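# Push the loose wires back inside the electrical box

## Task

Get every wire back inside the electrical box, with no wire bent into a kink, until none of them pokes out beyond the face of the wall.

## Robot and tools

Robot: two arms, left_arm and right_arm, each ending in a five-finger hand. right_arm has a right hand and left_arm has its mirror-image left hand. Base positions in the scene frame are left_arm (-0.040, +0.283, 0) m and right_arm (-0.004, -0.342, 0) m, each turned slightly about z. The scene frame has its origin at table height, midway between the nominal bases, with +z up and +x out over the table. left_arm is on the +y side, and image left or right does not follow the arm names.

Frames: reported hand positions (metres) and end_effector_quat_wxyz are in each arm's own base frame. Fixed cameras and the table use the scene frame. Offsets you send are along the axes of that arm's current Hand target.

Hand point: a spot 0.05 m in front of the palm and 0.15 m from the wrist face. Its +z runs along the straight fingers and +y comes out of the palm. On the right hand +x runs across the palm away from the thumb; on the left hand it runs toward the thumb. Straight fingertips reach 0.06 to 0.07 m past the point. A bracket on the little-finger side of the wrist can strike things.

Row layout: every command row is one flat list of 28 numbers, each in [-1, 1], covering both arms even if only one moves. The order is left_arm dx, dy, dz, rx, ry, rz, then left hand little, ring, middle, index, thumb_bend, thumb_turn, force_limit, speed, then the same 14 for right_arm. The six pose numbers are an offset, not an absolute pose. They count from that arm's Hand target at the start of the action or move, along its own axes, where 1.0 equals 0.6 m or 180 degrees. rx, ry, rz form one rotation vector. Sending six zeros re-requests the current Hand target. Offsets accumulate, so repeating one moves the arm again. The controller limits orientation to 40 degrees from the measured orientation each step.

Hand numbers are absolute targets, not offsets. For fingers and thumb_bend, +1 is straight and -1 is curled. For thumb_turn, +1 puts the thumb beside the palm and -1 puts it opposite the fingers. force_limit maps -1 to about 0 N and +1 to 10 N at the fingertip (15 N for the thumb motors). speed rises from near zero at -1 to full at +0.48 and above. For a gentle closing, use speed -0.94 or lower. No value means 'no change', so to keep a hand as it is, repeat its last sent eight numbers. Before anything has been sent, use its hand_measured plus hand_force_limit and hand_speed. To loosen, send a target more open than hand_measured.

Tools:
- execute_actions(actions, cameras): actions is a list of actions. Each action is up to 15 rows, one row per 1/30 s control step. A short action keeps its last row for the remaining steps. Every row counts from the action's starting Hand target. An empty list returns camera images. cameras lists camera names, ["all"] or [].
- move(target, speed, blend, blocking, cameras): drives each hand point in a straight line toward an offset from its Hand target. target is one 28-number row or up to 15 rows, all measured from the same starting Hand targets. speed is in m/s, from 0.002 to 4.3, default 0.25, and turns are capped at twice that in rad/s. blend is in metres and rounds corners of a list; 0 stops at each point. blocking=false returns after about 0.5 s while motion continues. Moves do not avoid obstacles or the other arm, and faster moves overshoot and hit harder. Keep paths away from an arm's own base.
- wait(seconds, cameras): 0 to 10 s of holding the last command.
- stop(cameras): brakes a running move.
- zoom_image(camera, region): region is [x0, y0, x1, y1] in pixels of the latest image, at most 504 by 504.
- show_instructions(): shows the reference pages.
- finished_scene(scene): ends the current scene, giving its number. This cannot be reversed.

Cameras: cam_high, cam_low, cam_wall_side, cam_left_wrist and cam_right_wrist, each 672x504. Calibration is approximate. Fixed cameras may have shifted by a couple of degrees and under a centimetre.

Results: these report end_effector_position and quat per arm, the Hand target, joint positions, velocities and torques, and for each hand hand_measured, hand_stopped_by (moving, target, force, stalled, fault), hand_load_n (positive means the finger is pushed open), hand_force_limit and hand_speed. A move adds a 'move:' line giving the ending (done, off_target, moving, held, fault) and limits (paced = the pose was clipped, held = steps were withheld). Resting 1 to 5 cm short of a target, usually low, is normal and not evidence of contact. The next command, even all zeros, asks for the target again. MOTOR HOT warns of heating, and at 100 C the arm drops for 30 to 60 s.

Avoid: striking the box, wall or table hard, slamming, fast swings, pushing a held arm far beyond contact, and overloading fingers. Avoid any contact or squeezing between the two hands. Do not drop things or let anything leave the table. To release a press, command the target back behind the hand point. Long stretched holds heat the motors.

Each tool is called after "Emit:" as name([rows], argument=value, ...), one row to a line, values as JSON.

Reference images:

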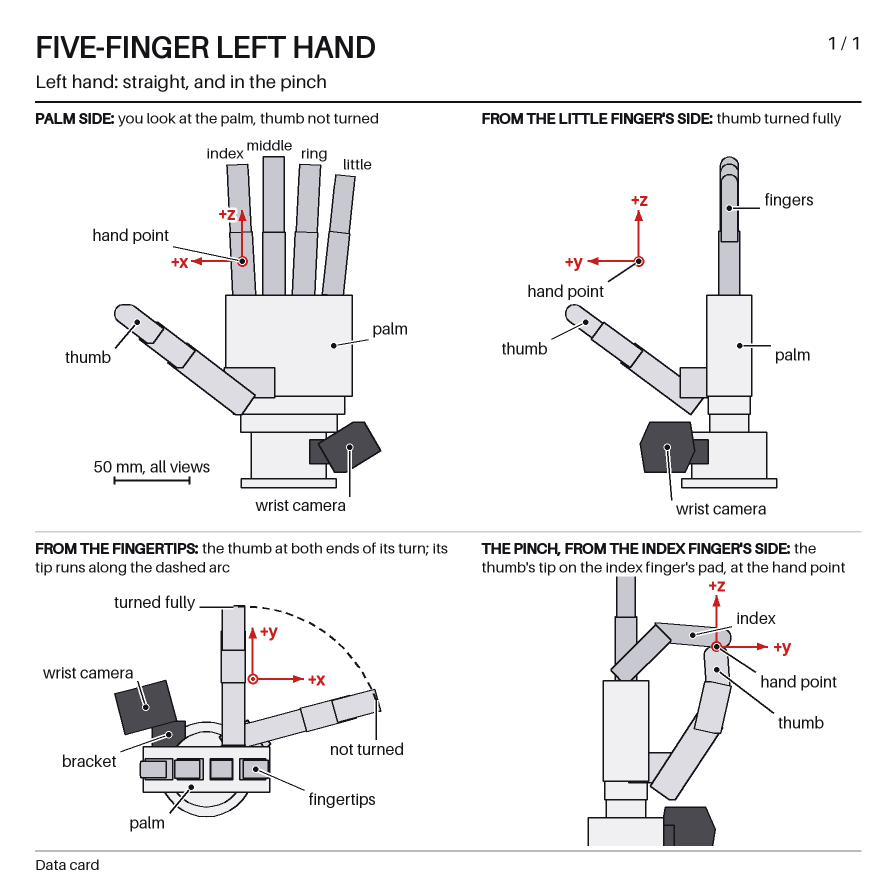

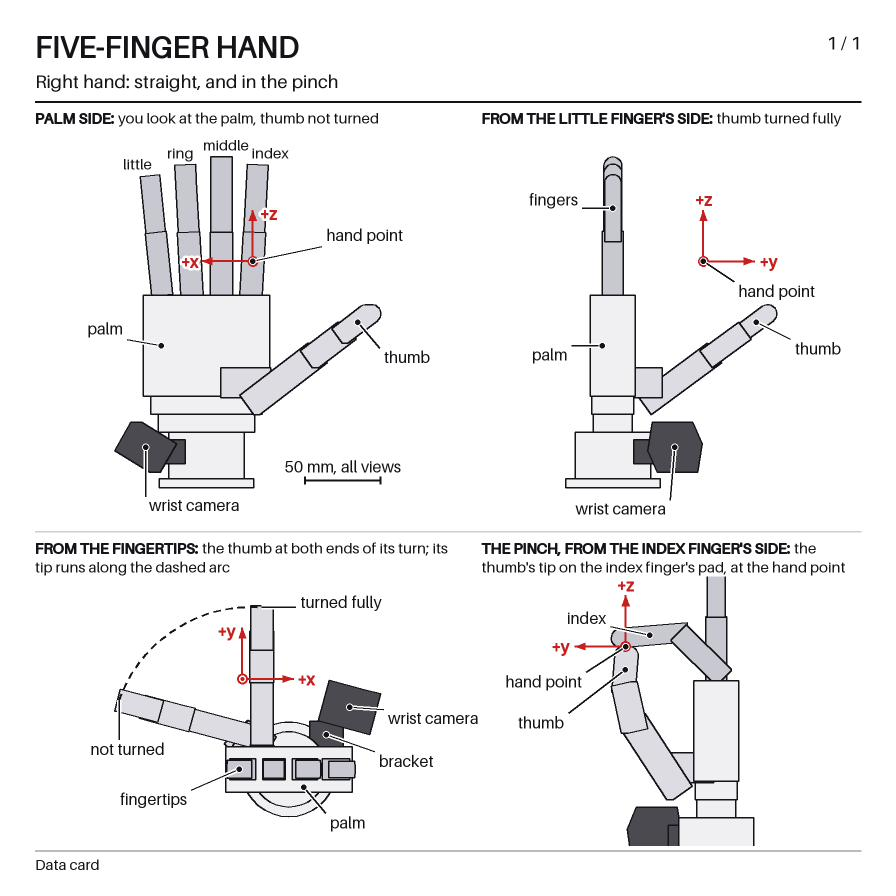

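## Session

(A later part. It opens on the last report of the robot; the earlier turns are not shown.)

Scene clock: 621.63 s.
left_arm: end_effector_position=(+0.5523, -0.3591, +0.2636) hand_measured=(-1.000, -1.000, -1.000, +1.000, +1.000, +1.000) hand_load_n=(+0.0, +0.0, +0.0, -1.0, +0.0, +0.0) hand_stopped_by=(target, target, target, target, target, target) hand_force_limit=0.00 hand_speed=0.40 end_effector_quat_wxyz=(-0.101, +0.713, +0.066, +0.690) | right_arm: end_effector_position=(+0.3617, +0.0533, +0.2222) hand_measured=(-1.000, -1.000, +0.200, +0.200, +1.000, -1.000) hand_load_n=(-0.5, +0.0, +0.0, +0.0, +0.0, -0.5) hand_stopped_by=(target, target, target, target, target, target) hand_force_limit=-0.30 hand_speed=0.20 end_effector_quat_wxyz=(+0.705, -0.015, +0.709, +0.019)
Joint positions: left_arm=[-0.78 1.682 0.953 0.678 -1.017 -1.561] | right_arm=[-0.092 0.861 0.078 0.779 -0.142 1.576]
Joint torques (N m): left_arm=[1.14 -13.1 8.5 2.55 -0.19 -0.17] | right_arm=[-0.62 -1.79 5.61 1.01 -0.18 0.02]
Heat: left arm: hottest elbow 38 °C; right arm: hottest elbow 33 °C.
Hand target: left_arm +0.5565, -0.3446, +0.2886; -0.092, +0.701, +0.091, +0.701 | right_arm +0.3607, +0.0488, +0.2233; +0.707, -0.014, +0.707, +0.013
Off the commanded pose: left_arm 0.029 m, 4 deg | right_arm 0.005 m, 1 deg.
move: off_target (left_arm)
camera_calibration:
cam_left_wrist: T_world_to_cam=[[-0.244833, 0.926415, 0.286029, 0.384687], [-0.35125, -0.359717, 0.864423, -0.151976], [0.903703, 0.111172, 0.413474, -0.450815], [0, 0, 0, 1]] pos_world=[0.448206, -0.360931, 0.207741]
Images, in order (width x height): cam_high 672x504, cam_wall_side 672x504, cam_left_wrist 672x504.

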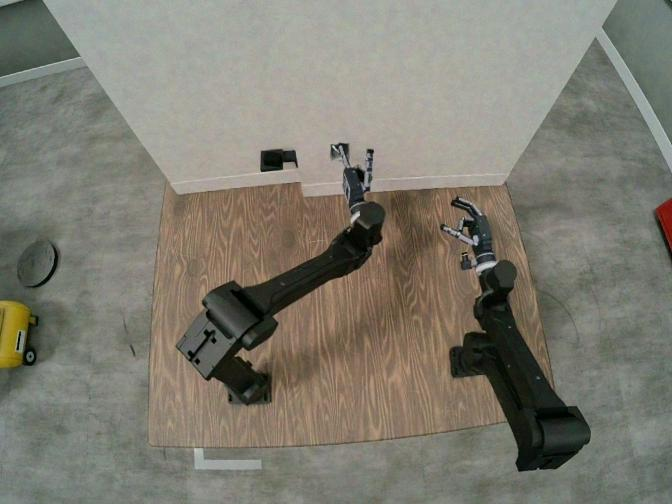

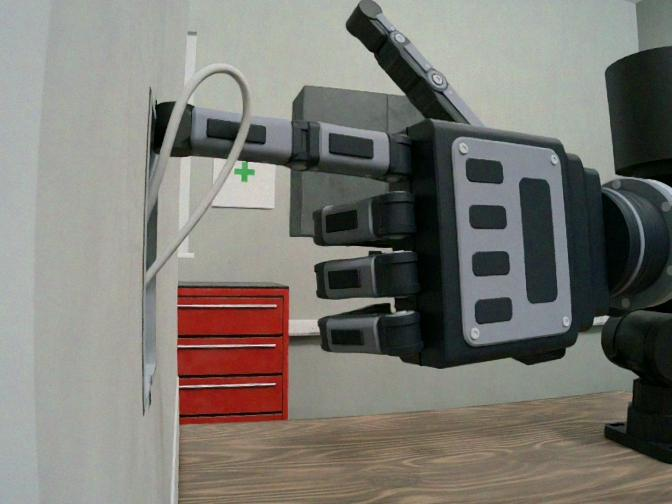

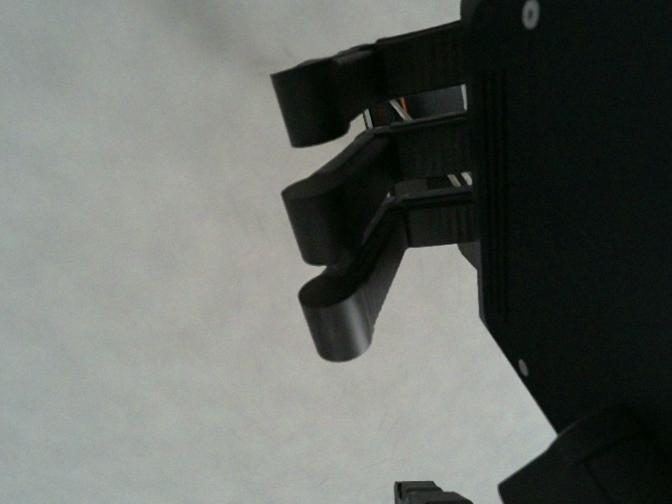

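Emit:
move([
  [0.0,0.03,-0.01,0,0,0,-1,-1,-1,1,1,1,0,0.4,0,0,0,0,0,0,-1,-1,0.2,0.2,1,-1,-0.3,0.2],
  [0.0,0.04,-0.07,0,0,0,-1,-1,-1,1,1,1,0,0.4,0,0,0,0,0,0,-1,-1,0.2,0.2,1,-1,-0.3,0.2],
], speed=0.08, cameras=["cam_wall_side","cam_left_wrist","cam_high"])

Emit:
zoom_image(camera="cam_high", region=[310, 130, 370, 180])

Emit:
zoom_image(camera="cam_wall_side", region=[100, 20, 340, 440])

Scene clock: 627.47 s.
left_arm: end_effector_position=(+0.5260, -0.3792, +0.2643) hand_measured=(-1.000, -1.000, -1.000, +1.000, +1.000, +1.000) hand_load_n=(+0.0, +0.0, +0.0, +0.0, +0.0, +0.0) hand_stopped_by=(target, target, target, target, target, target) hand_force_limit=0.00 hand_speed=0.40 end_effector_quat_wxyz=(-0.110, +0.711, +0.074, +0.691) | right_arm: end_effector_position=(+0.3617, +0.0533, +0.2222) hand_measured=(-1.000, -1.000, +0.200, +0.200, +1.000, -1.000) hand_load_n=(+0.0, +0.0, +0.0, +0.0, +0.0, -0.5) hand_stopped_by=(target, target, target, target, target, target) hand_force_limit=-0.30 hand_speed=0.20 end_effector_quat_wxyz=(+0.705, -0.015, +0.709, +0.019)
Joint positions: left_arm=[-0.854 1.682 0.953 0.678 -1.114 -1.562] | right_arm=[-0.092 0.861 0.078 0.779 -0.142 1.576]
Joint torques (N m): left_arm=[-1.03 -12.92 8.69 2.37 -0.21 -0.18] | right_arm=[-0.67 -1.79 5.64 1.01 -0.18 0.02]
Heat: left arm: hottest elbow 37 °C; right arm: hottest elbow 33 °C.
Hand target: left_arm +0.5219, -0.3788, +0.2886; -0.092, +0.701, +0.091, +0.701 | right_arm +0.3607, +0.0488, +0.2233; +0.707, -0.014, +0.707, +0.013
Off the commanded pose: left_arm 0.025 m, 3 deg | right_arm 0.005 m, 1 deg.
move: off_target (left_arm)
camera_calibration:
cam_left_wrist: T_world_to_cam=[[-0.267338, 0.919721, 0.287478, 0.405607], [-0.346085, -0.370075, 0.862131, -0.175069], [0.899308, 0.130989, 0.417237, -0.416326], [0, 0, 0, 1]] pos_world=[0.422251, -0.383299, 0.208036]
Images, in order (width x height): cam_high 672x504, cam_wall_side 672x504, cam_left_wrist 672x504.

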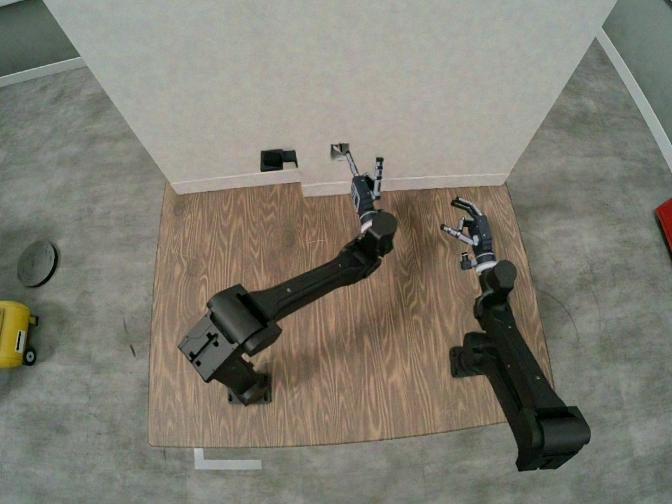

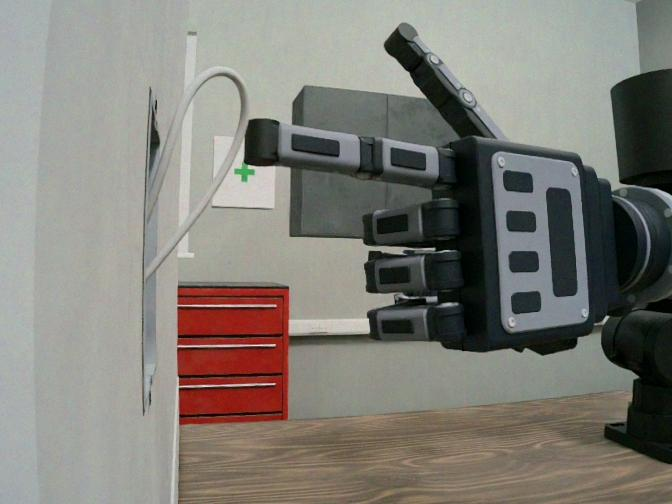

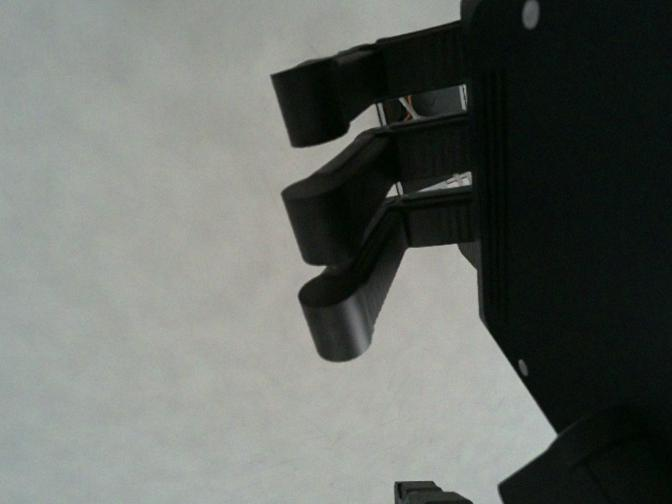

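Scaled by 8.400 from the camera's 672x504 image, which has a finer 960x720 frame.

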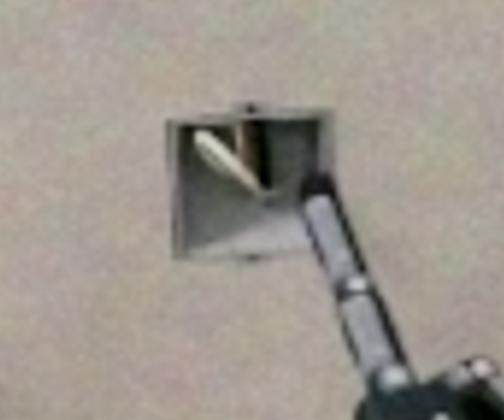

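Scaled by 1.200 from the camera's 672x504 image, which has a finer 960x720 frame.

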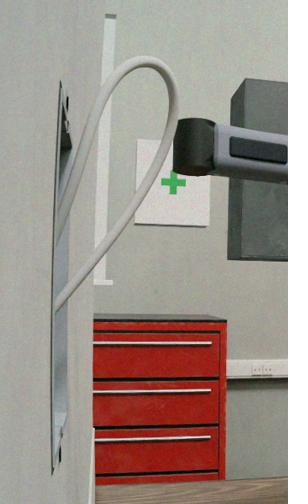

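Emit:
move([
  [0.068,-0.11,-0.095,-0.3333,0,0,-1,-1,-1,1,1,1,0,0.4,0,0,0,0,0,0,-1,-1,0.2,0.2,1,-1,-0.3,0.2],
  [0.052,-0.143,0.03,-0.3333,0,0,-1,-1,-1,1,1,1,0,0.4,0,0,0,0,0,0,-1,-1,0.2,0.2,1,-1,-0.3,0.2],
], speed=0.2, blend=[0.02, 0], cameras=["cam_wall_side","cam_left_wrist","cam_high"])

Emit:
zoom_image(camera="cam_high", region=[310, 130, 370, 180])

Emit:
zoom_image(camera="cam_wall_side", region=[100, 20, 340, 440])

Scene clock: 651.47 s.
left_arm: end_effector_position=(+0.5051, -0.2871, +0.2935) hand_measured=(-1.000, -1.000, -1.000, +1.000, +1.000, +1.000) hand_load_n=(+0.0, +0.0, +0.0, +0.0, +0.0, +0.0) hand_stopped_by=(target, target, target, target, target, target) hand_force_limit=0.00 hand_speed=0.40 end_effector_quat_wxyz=(+0.270, +0.673, -0.270, +0.634) | right_arm: end_effector_position=(+0.3617, +0.0533, +0.2222) hand_measured=(-1.000, -1.000, +0.200, +0.200, +1.000, -1.000) hand_load_n=(+0.0, +0.0, +0.0, +0.0, +0.0, +0.0) hand_stopped_by=(target, target, target, target, target, target) hand_force_limit=-0.30 hand_speed=0.20 end_effector_quat_wxyz=(+0.705, -0.015, +0.709, +0.019)
Joint positions: left_arm=[-0.255 1.466 0.792 0.614 0.528 -1.562] | right_arm=[-0.092 0.861 0.078 0.779 -0.142 1.576]
Joint torques (N m): left_arm=[-0.56 -7.88 13.29 2.54 0.24 -0.17] | right_arm=[-0.67 -1.79 5.63 0.99 -0.17 0.02]
Heat: left arm: hottest elbow 35 °C; right arm: hottest elbow 33 °C.
Hand target: left_arm +0.5174, -0.2910, +0.3200; +0.271, +0.653, -0.271, +0.653 | right_arm +0.3607, +0.0488, +0.2233; +0.707, -0.014, +0.707, +0.013
Off the commanded pose: left_arm 0.029 m, 3 deg | right_arm 0.005 m, 1 deg.
move: off_target (left_arm)
camera_calibration:
cam_left_wrist: T_world_to_cam=[[0.677346, 0.70345, 0.215313, -0.211207], [-0.42971, 0.140762, 0.891928, 0.0067257], [0.597119, -0.696666, 0.397624, -0.500964], [0, 0, 0, 1]] pos_world=[0.445085, -0.201378, 0.238672]
Images, in order (width x height): cam_high 672x504, cam_wall_side 672x504, cam_left_wrist 672x504.

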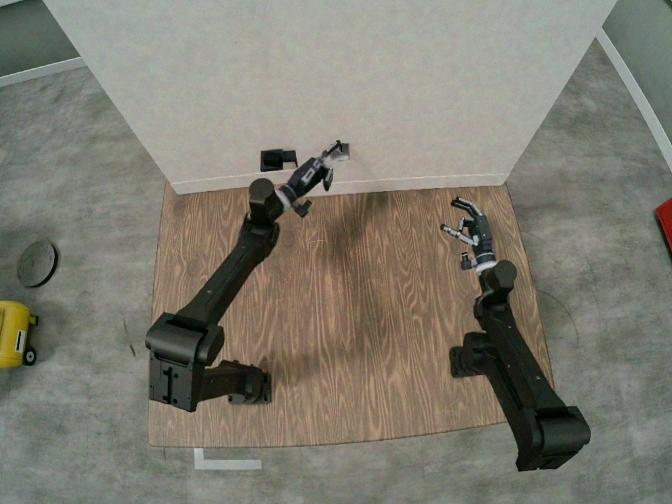

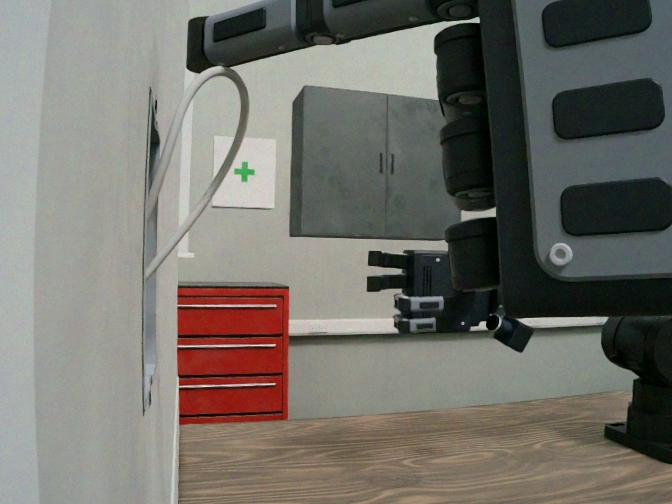

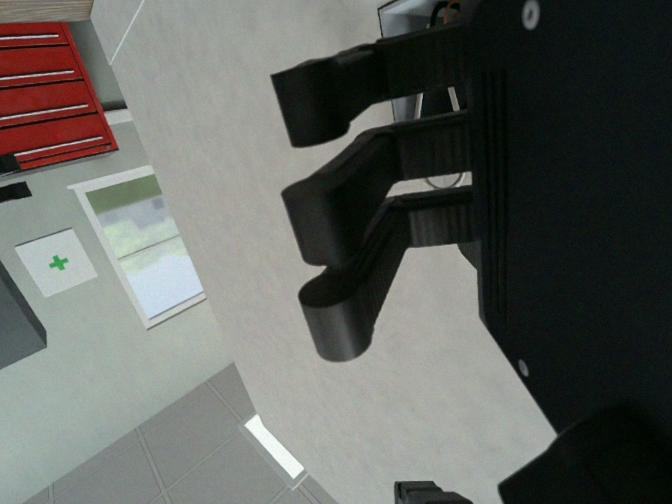

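Scaled by 8.400 from the camera's 672x504 image, which has a finer 960x720 frame.

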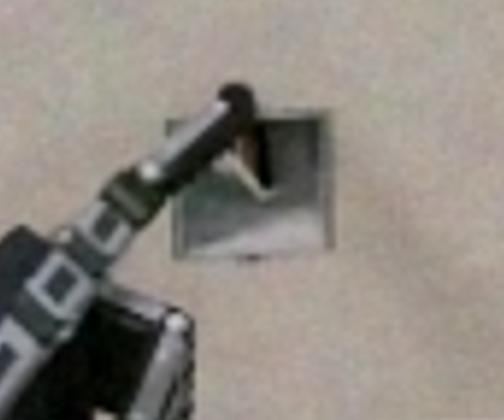

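Scaled by 1.200 from the camera's 672x504 image, which has a finer 960x720 frame.

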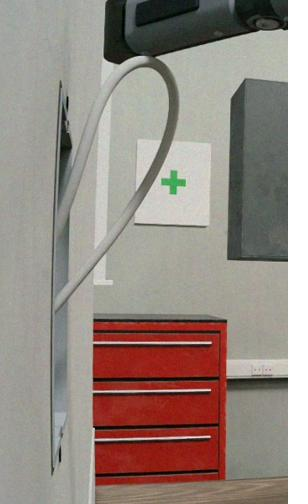

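Emit:
move([
  [-0.05,0.0,0.0,0,0,0,-1,-1,-1,1,1,1,0,0.4,0,0,0,0,0,0,-1,-1,0.2,0.2,1,-1,-0.3,0.2],
], speed=0.05, cameras=["cam_wall_side","cam_left_wrist","cam_high"])

Emit:
zoom_image(camera="cam_high", region=[310, 130, 370, 180])

Emit:
zoom_image(camera="cam_wall_side", region=[100, 20, 340, 440])

Scene clock: 657.97 s.
left_arm: end_effector_position=(+0.5107, -0.2887, +0.2854) hand_measured=(-1.000, -1.000, -1.000, +1.000, +1.000, +1.000) hand_load_n=(+0.0, +0.0, +0.0, +0.0, +0.0, +0.0) hand_stopped_by=(target, target, target, target, target, target) hand_force_limit=0.00 hand_speed=0.40 end_effector_quat_wxyz=(+0.268, +0.659, -0.272, +0.648) | right_arm: end_effector_position=(+0.3617, +0.0533, +0.2222) hand_measured=(-1.000, -1.000, +0.200, +0.200, +1.000, -1.000) hand_load_n=(+0.0, +0.0, +0.0, +0.0, +0.0, -0.5) hand_stopped_by=(target, target, target, target, target, target) hand_force_limit=-0.30 hand_speed=0.20 end_effector_quat_wxyz=(+0.705, -0.015, +0.709, +0.019)
Joint positions: left_arm=[-0.255 1.516 0.792 0.706 0.529 -1.562] | right_arm=[-0.092 0.861 0.078 0.779 -0.142 1.576]
Joint torques (N m): left_arm=[-0.67 -7.53 10.35 2.39 0.14 -0.18] | right_arm=[-0.67 -1.85 5.65 1.01 -0.18 0.02]
Heat: left arm: hottest elbow 36 °C; right arm: hottest elbow 33 °C.
Hand target: left_arm +0.5174, -0.2910, +0.2900; +0.271, +0.653, -0.271, +0.653 | right_arm +0.3607, +0.0488, +0.2233; +0.707, -0.014, +0.707, +0.013
Off the commanded pose: left_arm 0.008 m, 1 deg | right_arm 0.005 m, 1 deg.
move: done
camera_calibration:
cam_left_wrist: T_world_to_cam=[[0.669352, 0.704987, 0.234436, -0.21307], [-0.464061, 0.150312, 0.872957, 0.0424069], [0.580185, -0.693108, 0.427769, -0.501254], [0, 0, 0, 1]] pos_world=[0.453118, -0.203586, 0.227352]
Images, in order (width x height): cam_high 672x504, cam_wall_side 672x504, cam_left_wrist 672x504.

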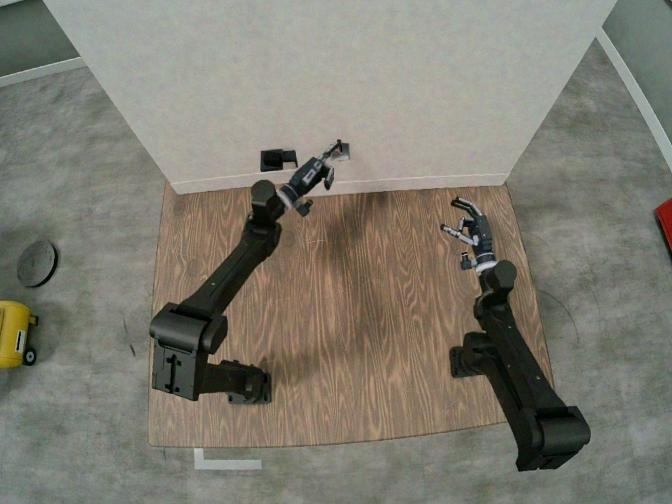

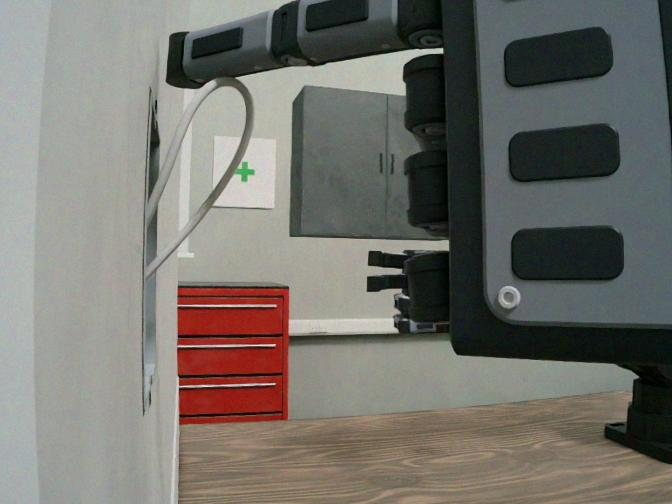

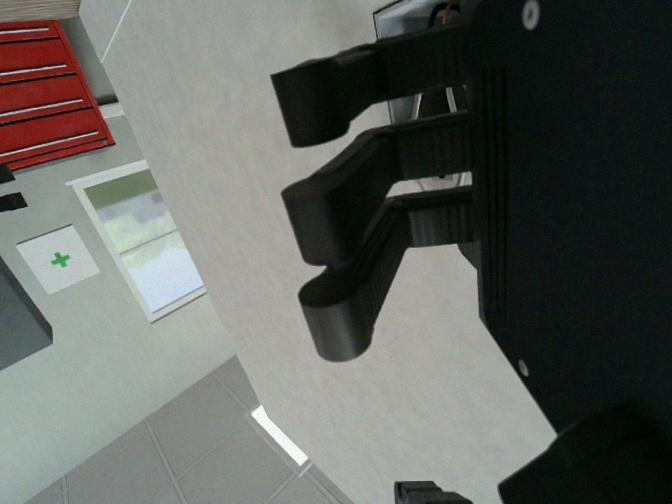

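Scaled by 8.400 from the camera's 672x504 image, which has a finer 960x720 frame.

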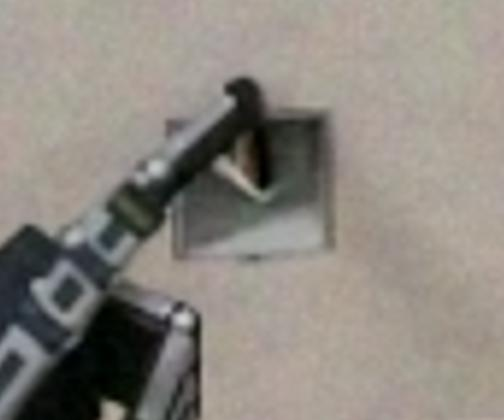

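Scaled by 1.200 from the camera's 672x504 image, which has a finer 960x720 frame.

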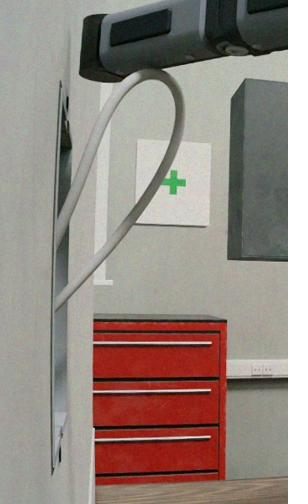

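Emit:
move([
  [-0.045,0.006,-0.006,0,0,0,-1,-1,-1,1,1,1,0,0.4,0,0,0,0,0,0,-1,-1,0.2,0.2,1,-1,-0.3,0.2],
], speed=0.05, cameras=["cam_wall_side","cam_left_wrist","cam_high"])

Emit:
zoom_image(camera="cam_high", region=[310, 130, 370, 180])

Emit:
zoom_image(camera="cam_wall_side", region=[100, 20, 340, 440])

Scene clock: 663.00 s.
left_arm: end_effector_position=(+0.5106, -0.2887, +0.2716) hand_measured=(-1.000, -1.000, -1.000, +1.000, +1.000, +1.000) hand_load_n=(+0.0, +0.0, +0.0, +0.0, +0.0, +0.0) hand_stopped_by=(target, target, target, target, target, target) hand_force_limit=0.00 hand_speed=0.40 end_effector_quat_wxyz=(+0.267, +0.649, -0.273, +0.658) | right_arm: end_effector_position=(+0.3617, +0.0533, +0.2222) hand_measured=(-1.000, -1.000, +0.200, +0.200, +1.000, -1.000) hand_load_n=(+0.0, +0.0, +0.0, +0.0, +0.0, +0.0) hand_stopped_by=(target, target, target, target, target, target) hand_force_limit=-0.30 hand_speed=0.20 end_effector_quat_wxyz=(+0.705, -0.015, +0.709, +0.019)
Joint positions: left_arm=[-0.255 1.561 0.775 0.796 0.529 -1.562] | right_arm=[-0.092 0.861 0.078 0.779 -0.142 1.576]
Joint torques (N m): left_arm=[-0.91 -7.53 8.05 2.37 0 -0.18] | right_arm=[-0.73 -1.79 5.63 1.01 -0.17 0.02]
Heat: left arm: hottest elbow 36 °C; right arm: hottest elbow 33 °C.
Hand target: left_arm +0.5123, -0.2910, +0.2630; +0.271, +0.653, -0.271, +0.653 | right_arm +0.3607, +0.0488, +0.2233; +0.707, -0.014, +0.707, +0.013
Off the commanded pose: left_arm 0.009 m, 1 deg | right_arm 0.005 m, 1 deg.
move: done
camera_calibration:
cam_left_wrist: T_world_to_cam=[[0.662829, 0.706674, 0.247526, -0.209575], [-0.487633, 0.156531, 0.858902, 0.0720921], [0.568218, -0.690007, 0.44835, -0.493775], [0, 0, 0, 1]] pos_world=[0.454639, -0.203891, 0.21134]
Images, in order (width x height): cam_high 672x504, cam_wall_side 672x504, cam_left_wrist 672x504.

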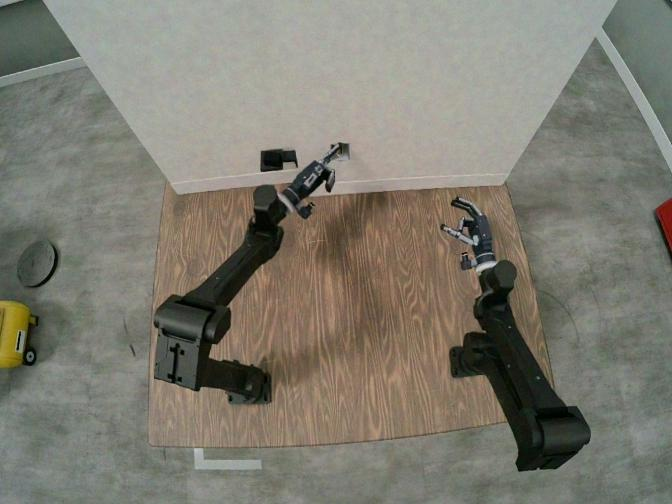

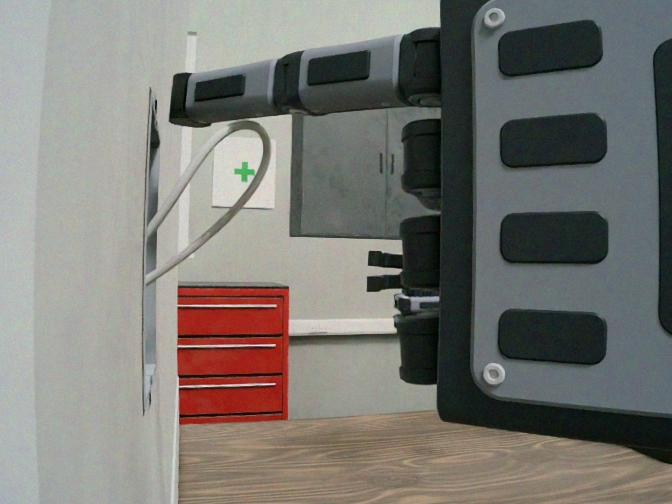

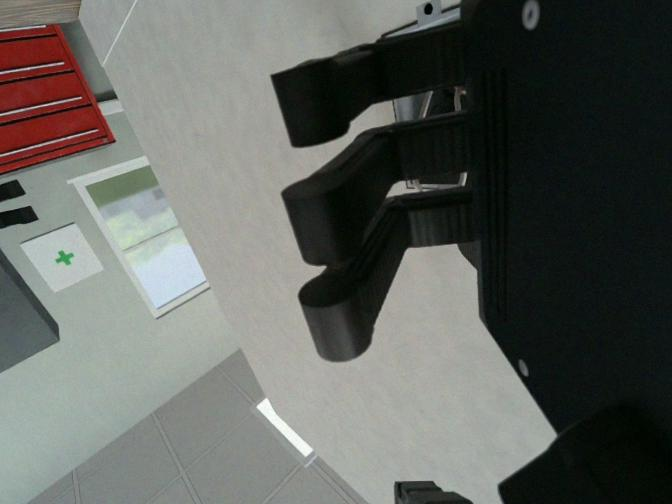

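Scaled by 8.400 from the camera's 672x504 image, which has a finer 960x720 frame.

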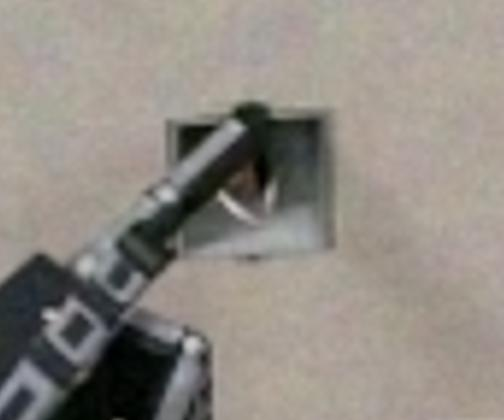

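Scaled by 1.200 from the camera's 672x504 image, which has a finer 960x720 frame.

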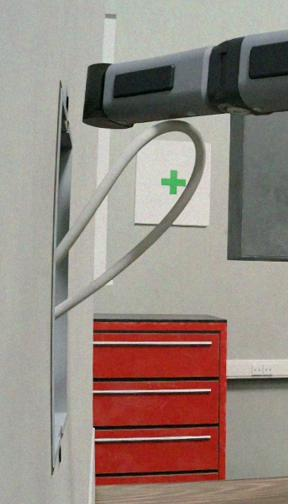

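Emit:
move([
  [-0.027,0.0,0.0,0,0,0,-1,-1,-1,1,1,1,0,0.4,0,0,0,0,0,0,-1,-1,0.2,0.2,1,-1,-0.3,0.2],
  [0.015,0.0,0.0,0,0,0,-1,-1,-1,1,1,1,0,0.4,0,0,0,0,0,0,-1,-1,0.2,0.2,1,-1,-0.3,0.2],
], speed=0.05, cameras=["cam_wall_side","cam_left_wrist","cam_high"])

Emit:
zoom_image(camera="cam_high", region=[310, 130, 370, 180])

Emit:
zoom_image(camera="cam_wall_side", region=[100, 20, 340, 440])

Scene clock: 668.77 s.
left_arm: end_effector_position=(+0.5101, -0.2885, +0.2547) hand_measured=(-1.000, -1.000, -1.000, +1.000, +1.000, +1.000) hand_load_n=(+0.0, +0.0, +0.0, +0.0, -0.5, +0.0) hand_stopped_by=(target, target, target, target, target, target) hand_force_limit=0.00 hand_speed=0.40 end_effector_quat_wxyz=(+0.268, +0.661, -0.272, +0.646) | right_arm: end_effector_position=(+0.3617, +0.0533, +0.2222) hand_measured=(-1.000, -1.000, +0.200, +0.200, +1.000, -1.000) hand_load_n=(+0.0, +0.0, +0.5, +0.0, +0.0, +0.0) hand_stopped_by=(target, target, target, target, target, target) hand_force_limit=-0.30 hand_speed=0.20 end_effector_quat_wxyz=(+0.705, -0.015, +0.709, +0.019)
Joint positions: left_arm=[-0.255 1.58 0.762 0.793 0.529 -1.562] | right_arm=[-0.092 0.861 0.078 0.779 -0.142 1.576]
Joint torques (N m): left_arm=[-0.97 -10.46 9.59 1.35 0.02 -0.18] | right_arm=[-0.79 -1.9 5.63 0.98 -0.17 0.03]
Heat: left arm: hottest elbow 36 °C; right arm: hottest elbow 33 °C.
Hand target: left_arm +0.5123, -0.2910, +0.2720; +0.271, +0.653, -0.271, +0.653 | right_arm +0.3607, +0.0488, +0.2233; +0.707, -0.014, +0.707, +0.013
Off the commanded pose: left_arm 0.018 m, 1 deg | right_arm 0.005 m, 1 deg.
move: off_target (left_arm)
camera_calibration:
cam_left_wrist: T_world_to_cam=[[0.670757, 0.704612, 0.231534, -0.20567], [-0.458842, 0.148963, 0.875942, 0.0650341], [0.582709, -0.693781, 0.423223, -0.487927], [0, 0, 0, 1]] pos_world=[0.452114, -0.203285, 0.197155]
Images, in order (width x height): cam_high 672x504, cam_wall_side 672x504, cam_left_wrist 672x504.

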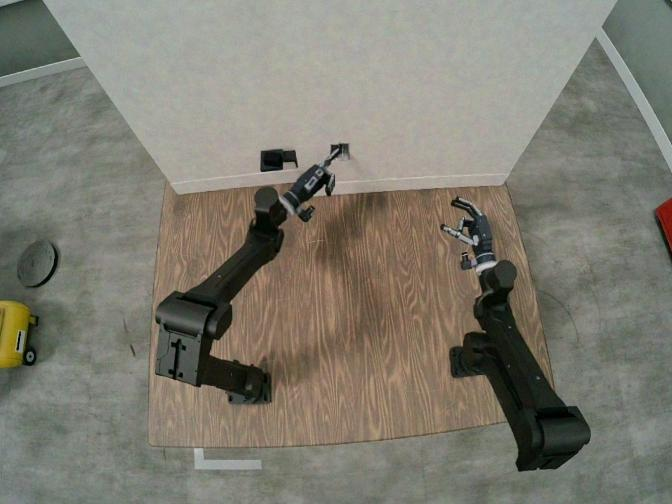

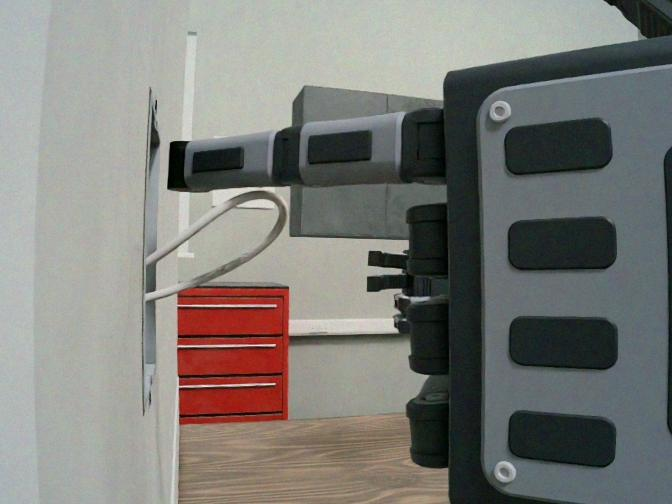

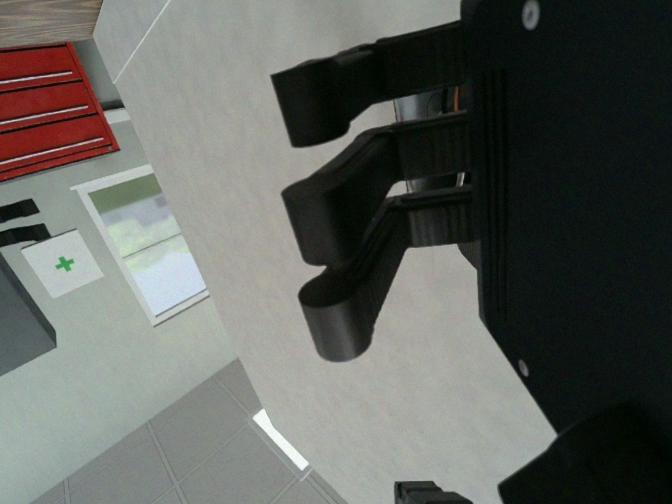

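Scaled by 8.400 from the camera's 672x504 image, which has a finer 960x720 frame.

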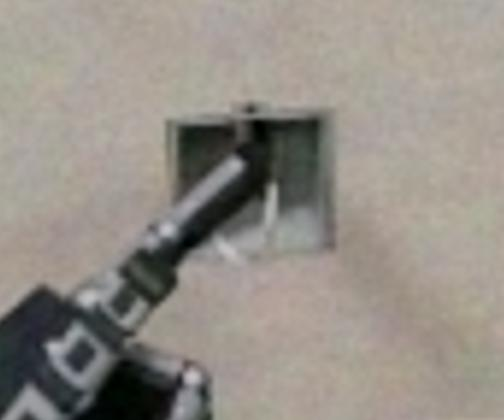

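Scaled by 1.200 from the camera's 672x504 image, which has a finer 960x720 frame.

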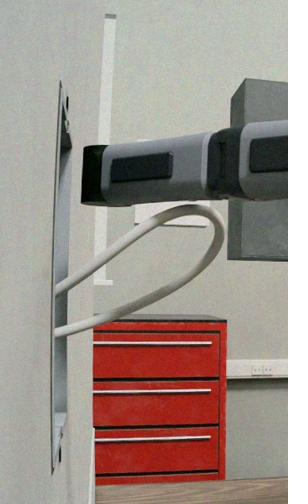

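Emit:
move([
  [0.05,0.047,-0.047,0,0,0,-1,-1,-1,1,1,1,0,0.4,0,0,0,0,0,0,-1,-1,0.2,0.2,1,-1,-0.3,0.2],
  [0.08,0.0425,-0.1226,0.2021,-0.2019,0.4701,-1,-1,-0.1,-0.1,1,1,0,0.4,0,0,0,0,0,0,-1,-1,0.2,0.2,1,-1,-0.3,0.2],
  [-0.028,0.0036,0.0153,0.2021,-0.2019,0.4701,-1,-1,-0.1,-0.1,1,1,0,0.4,0,0,0,0,0,0,-1,-1,0.2,0.2,1,-1,-0.3,0.2],
], speed=0.25, cameras=["cam_wall_side","cam_left_wrist","cam_high"])

Emit:
zoom_image(camera="cam_high", region=[310, 130, 370, 180])

Emit:
zoom_image(camera="cam_wall_side", region=[100, 20, 340, 440])

Scene clock: 691.17 s.
left_arm: end_effector_position=(+0.5004, -0.2912, +0.2245) hand_measured=(-1.000, -1.000, -0.100, -0.100, +1.000, +1.000) hand_load_n=(+0.0, +0.0, +0.0, +0.0, +0.0, -0.5) hand_stopped_by=(target, target, target, target, target, target) hand_force_limit=0.00 hand_speed=0.40 end_effector_quat_wxyz=(+0.502, -0.508, +0.516, -0.473) | right_arm: end_effector_position=(+0.3617, +0.0533, +0.2222) hand_measured=(-1.000, -1.000, +0.200, +0.200, +1.000, -1.000) hand_load_n=(+0.0, +0.0, +0.0, +0.0, +0.0, -0.5) hand_stopped_by=(target, target, target, target, target, target) hand_force_limit=-0.30 hand_speed=0.20 end_effector_quat_wxyz=(+0.705, -0.015, +0.709, +0.019)
Joint positions: left_arm=[-0.711 1.384 0.786 0.532 -0.732 -0.008] | right_arm=[-0.092 0.861 0.078 0.779 -0.142 1.576]
Joint torques (N m): left_arm=[0.15 -7.18 13.82 2.7 0.16 0.04] | right_arm=[-0.67 -1.79 5.64 1.02 -0.17 0.03]
Heat: left arm: hottest elbow 36 °C; right arm: hottest elbow 33 °C.
Hand target: left_arm +0.5172, -0.2992, +0.2553; +0.507, -0.506, +0.494, -0.494 | right_arm +0.3607, +0.0488, +0.2233; +0.707, -0.014, +0.707, +0.013
Off the commanded pose: left_arm 0.036 m, 4 deg | right_arm 0.005 m, 1 deg.
move: off_target (left_arm); target 2's new numbers were sent with left_arm's hand 0.030 m and 3 deg from that target
camera_calibration:
cam_left_wrist: T_world_to_cam=[[0.0256455, -0.269471, 0.962667, -0.315181], [-0.441829, -0.866879, -0.230887, 0.0315895], [0.896733, -0.419413, -0.141291, -0.42185], [0, 0, 0, 1]] pos_world=[0.400327, -0.234477, 0.251104]
Images, in order (width x height): cam_high 672x504, cam_wall_side 672x504, cam_left_wrist 672x504.

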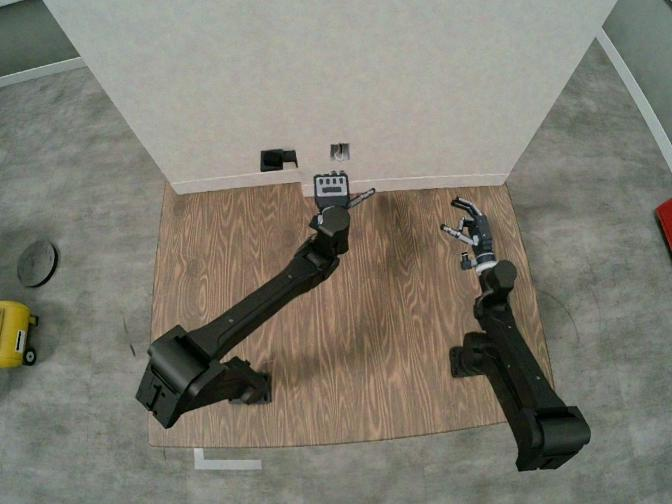

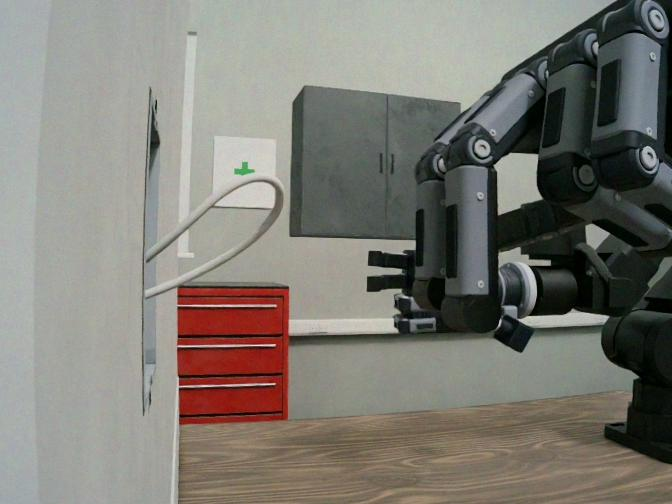

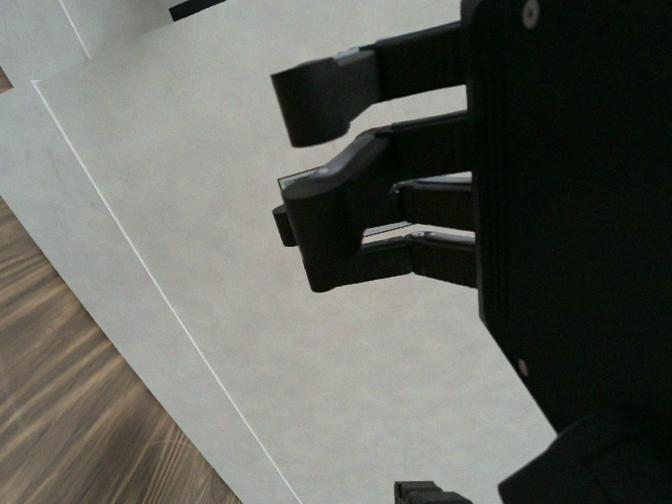

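Scaled by 8.400 from the camera's 672x504 image, which has a finer 960x720 frame.

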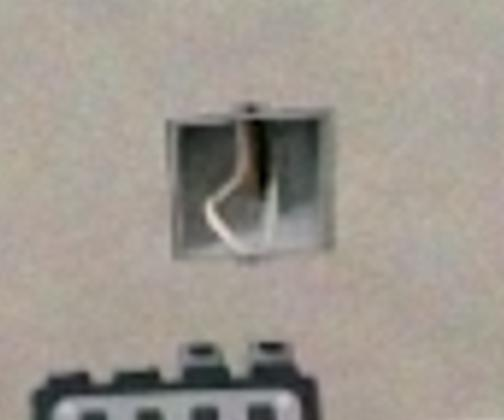

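Scaled by 1.200 from the camera's 672x504 image, which has a finer 960x720 frame.

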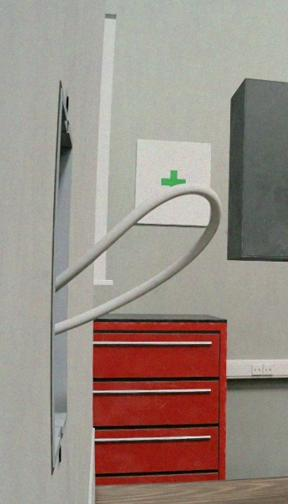

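Emit:
move([
  [0.0,-0.015,0.1,0,0,0,-1,-1,-0.1,-0.1,1,1,0,0.4,0,0,0,0,0,0,-1,-1,0.2,0.2,1,-1,-0.3,0.2],
], speed=0.06, cameras=["cam_wall_side","cam_left_wrist","cam_high"])

Emit:
zoom_image(camera="cam_high", region=[310, 130, 370, 180])

Emit:
zoom_image(camera="cam_left_wrist", region=[200, 150, 400, 350])

Scene clock: 704.80 s.
left_arm: end_effector_position=(+0.5531, -0.2985, +0.2434) hand_measured=(-1.000, -1.000, -0.100, -0.100, +1.000, +1.000) hand_load_n=(+0.0, +0.0, +0.0, -5.0, +0.0, -0.5) hand_stopped_by=(target, target, target, target, target, target) hand_force_limit=0.00 hand_speed=0.40 end_effector_quat_wxyz=(+0.497, -0.504, +0.509, -0.490) | right_arm: end_effector_position=(+0.3617, +0.0533, +0.2222) hand_measured=(-1.000, -1.000, +0.200, +0.200, +1.000, -1.000) hand_load_n=(+0.0, +0.0, +0.0, +0.0, +0.0, -0.5) hand_stopped_by=(target, target, target, target, target, target) hand_force_limit=-0.30 hand_speed=0.20 end_effector_quat_wxyz=(+0.705, -0.015, +0.709, +0.019)
Joint positions: left_arm=[-0.64 1.471 0.912 0.527 -0.641 -0.006] | right_arm=[-0.092 0.861 0.078 0.779 -0.142 1.576]
Joint torques (N m): left_arm=[1.44 -7.18 14.99 1.59 -0.06 0.03] | right_arm=[-0.79 -1.85 5.65 1.01 -0.18 0.02]
Heat: left arm: hottest elbow 38 °C; right arm: hottest elbow 33 °C.
Hand target: left_arm +0.5772, -0.2976, +0.2642; +0.507, -0.506, +0.494, -0.494 | right_arm +0.3607, +0.0488, +0.2233; +0.707, -0.014, +0.707, +0.013
Off the commanded pose: left_arm 0.032 m, 2 deg | right_arm 0.005 m, 1 deg.
move: off_target (left_arm)
camera_calibration:
cam_left_wrist: T_world_to_cam=[[-0.00195272, -0.247258, 0.968948, -0.31634], [-0.453346, -0.863439, -0.221248, 0.0579622], [0.891332, -0.439701, -0.110408, -0.480075], [0, 0, 0, 1]] pos_world=[0.453566, -0.23926, 0.266337]
Images, in order (width x height): cam_high 672x504, cam_wall_side 672x504, cam_left_wrist 672x504.

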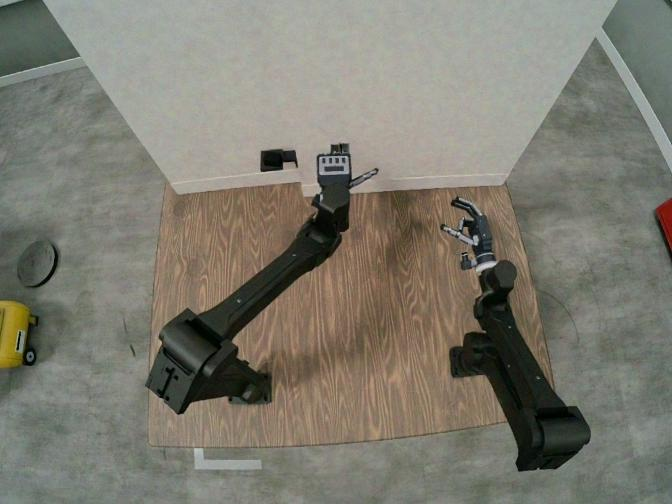

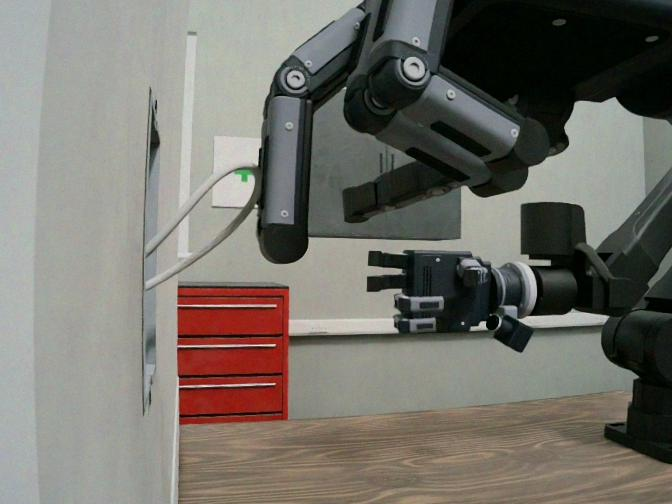

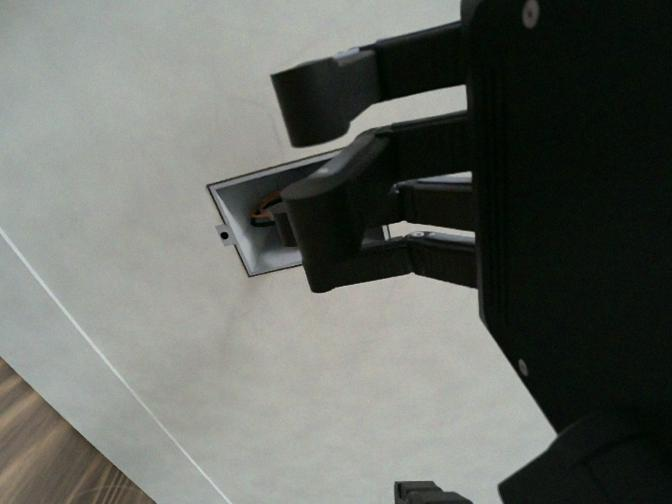

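Scaled by 8.400 from the camera's 672x504 image, which has a finer 960x720 frame.

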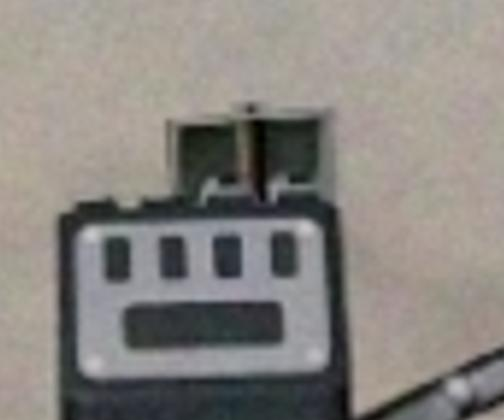

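Scaled by 2.520 from the camera's 672x504 image, which has a finer 960x720 frame.

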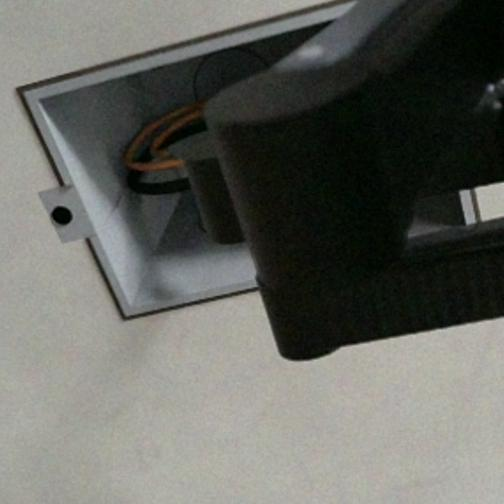

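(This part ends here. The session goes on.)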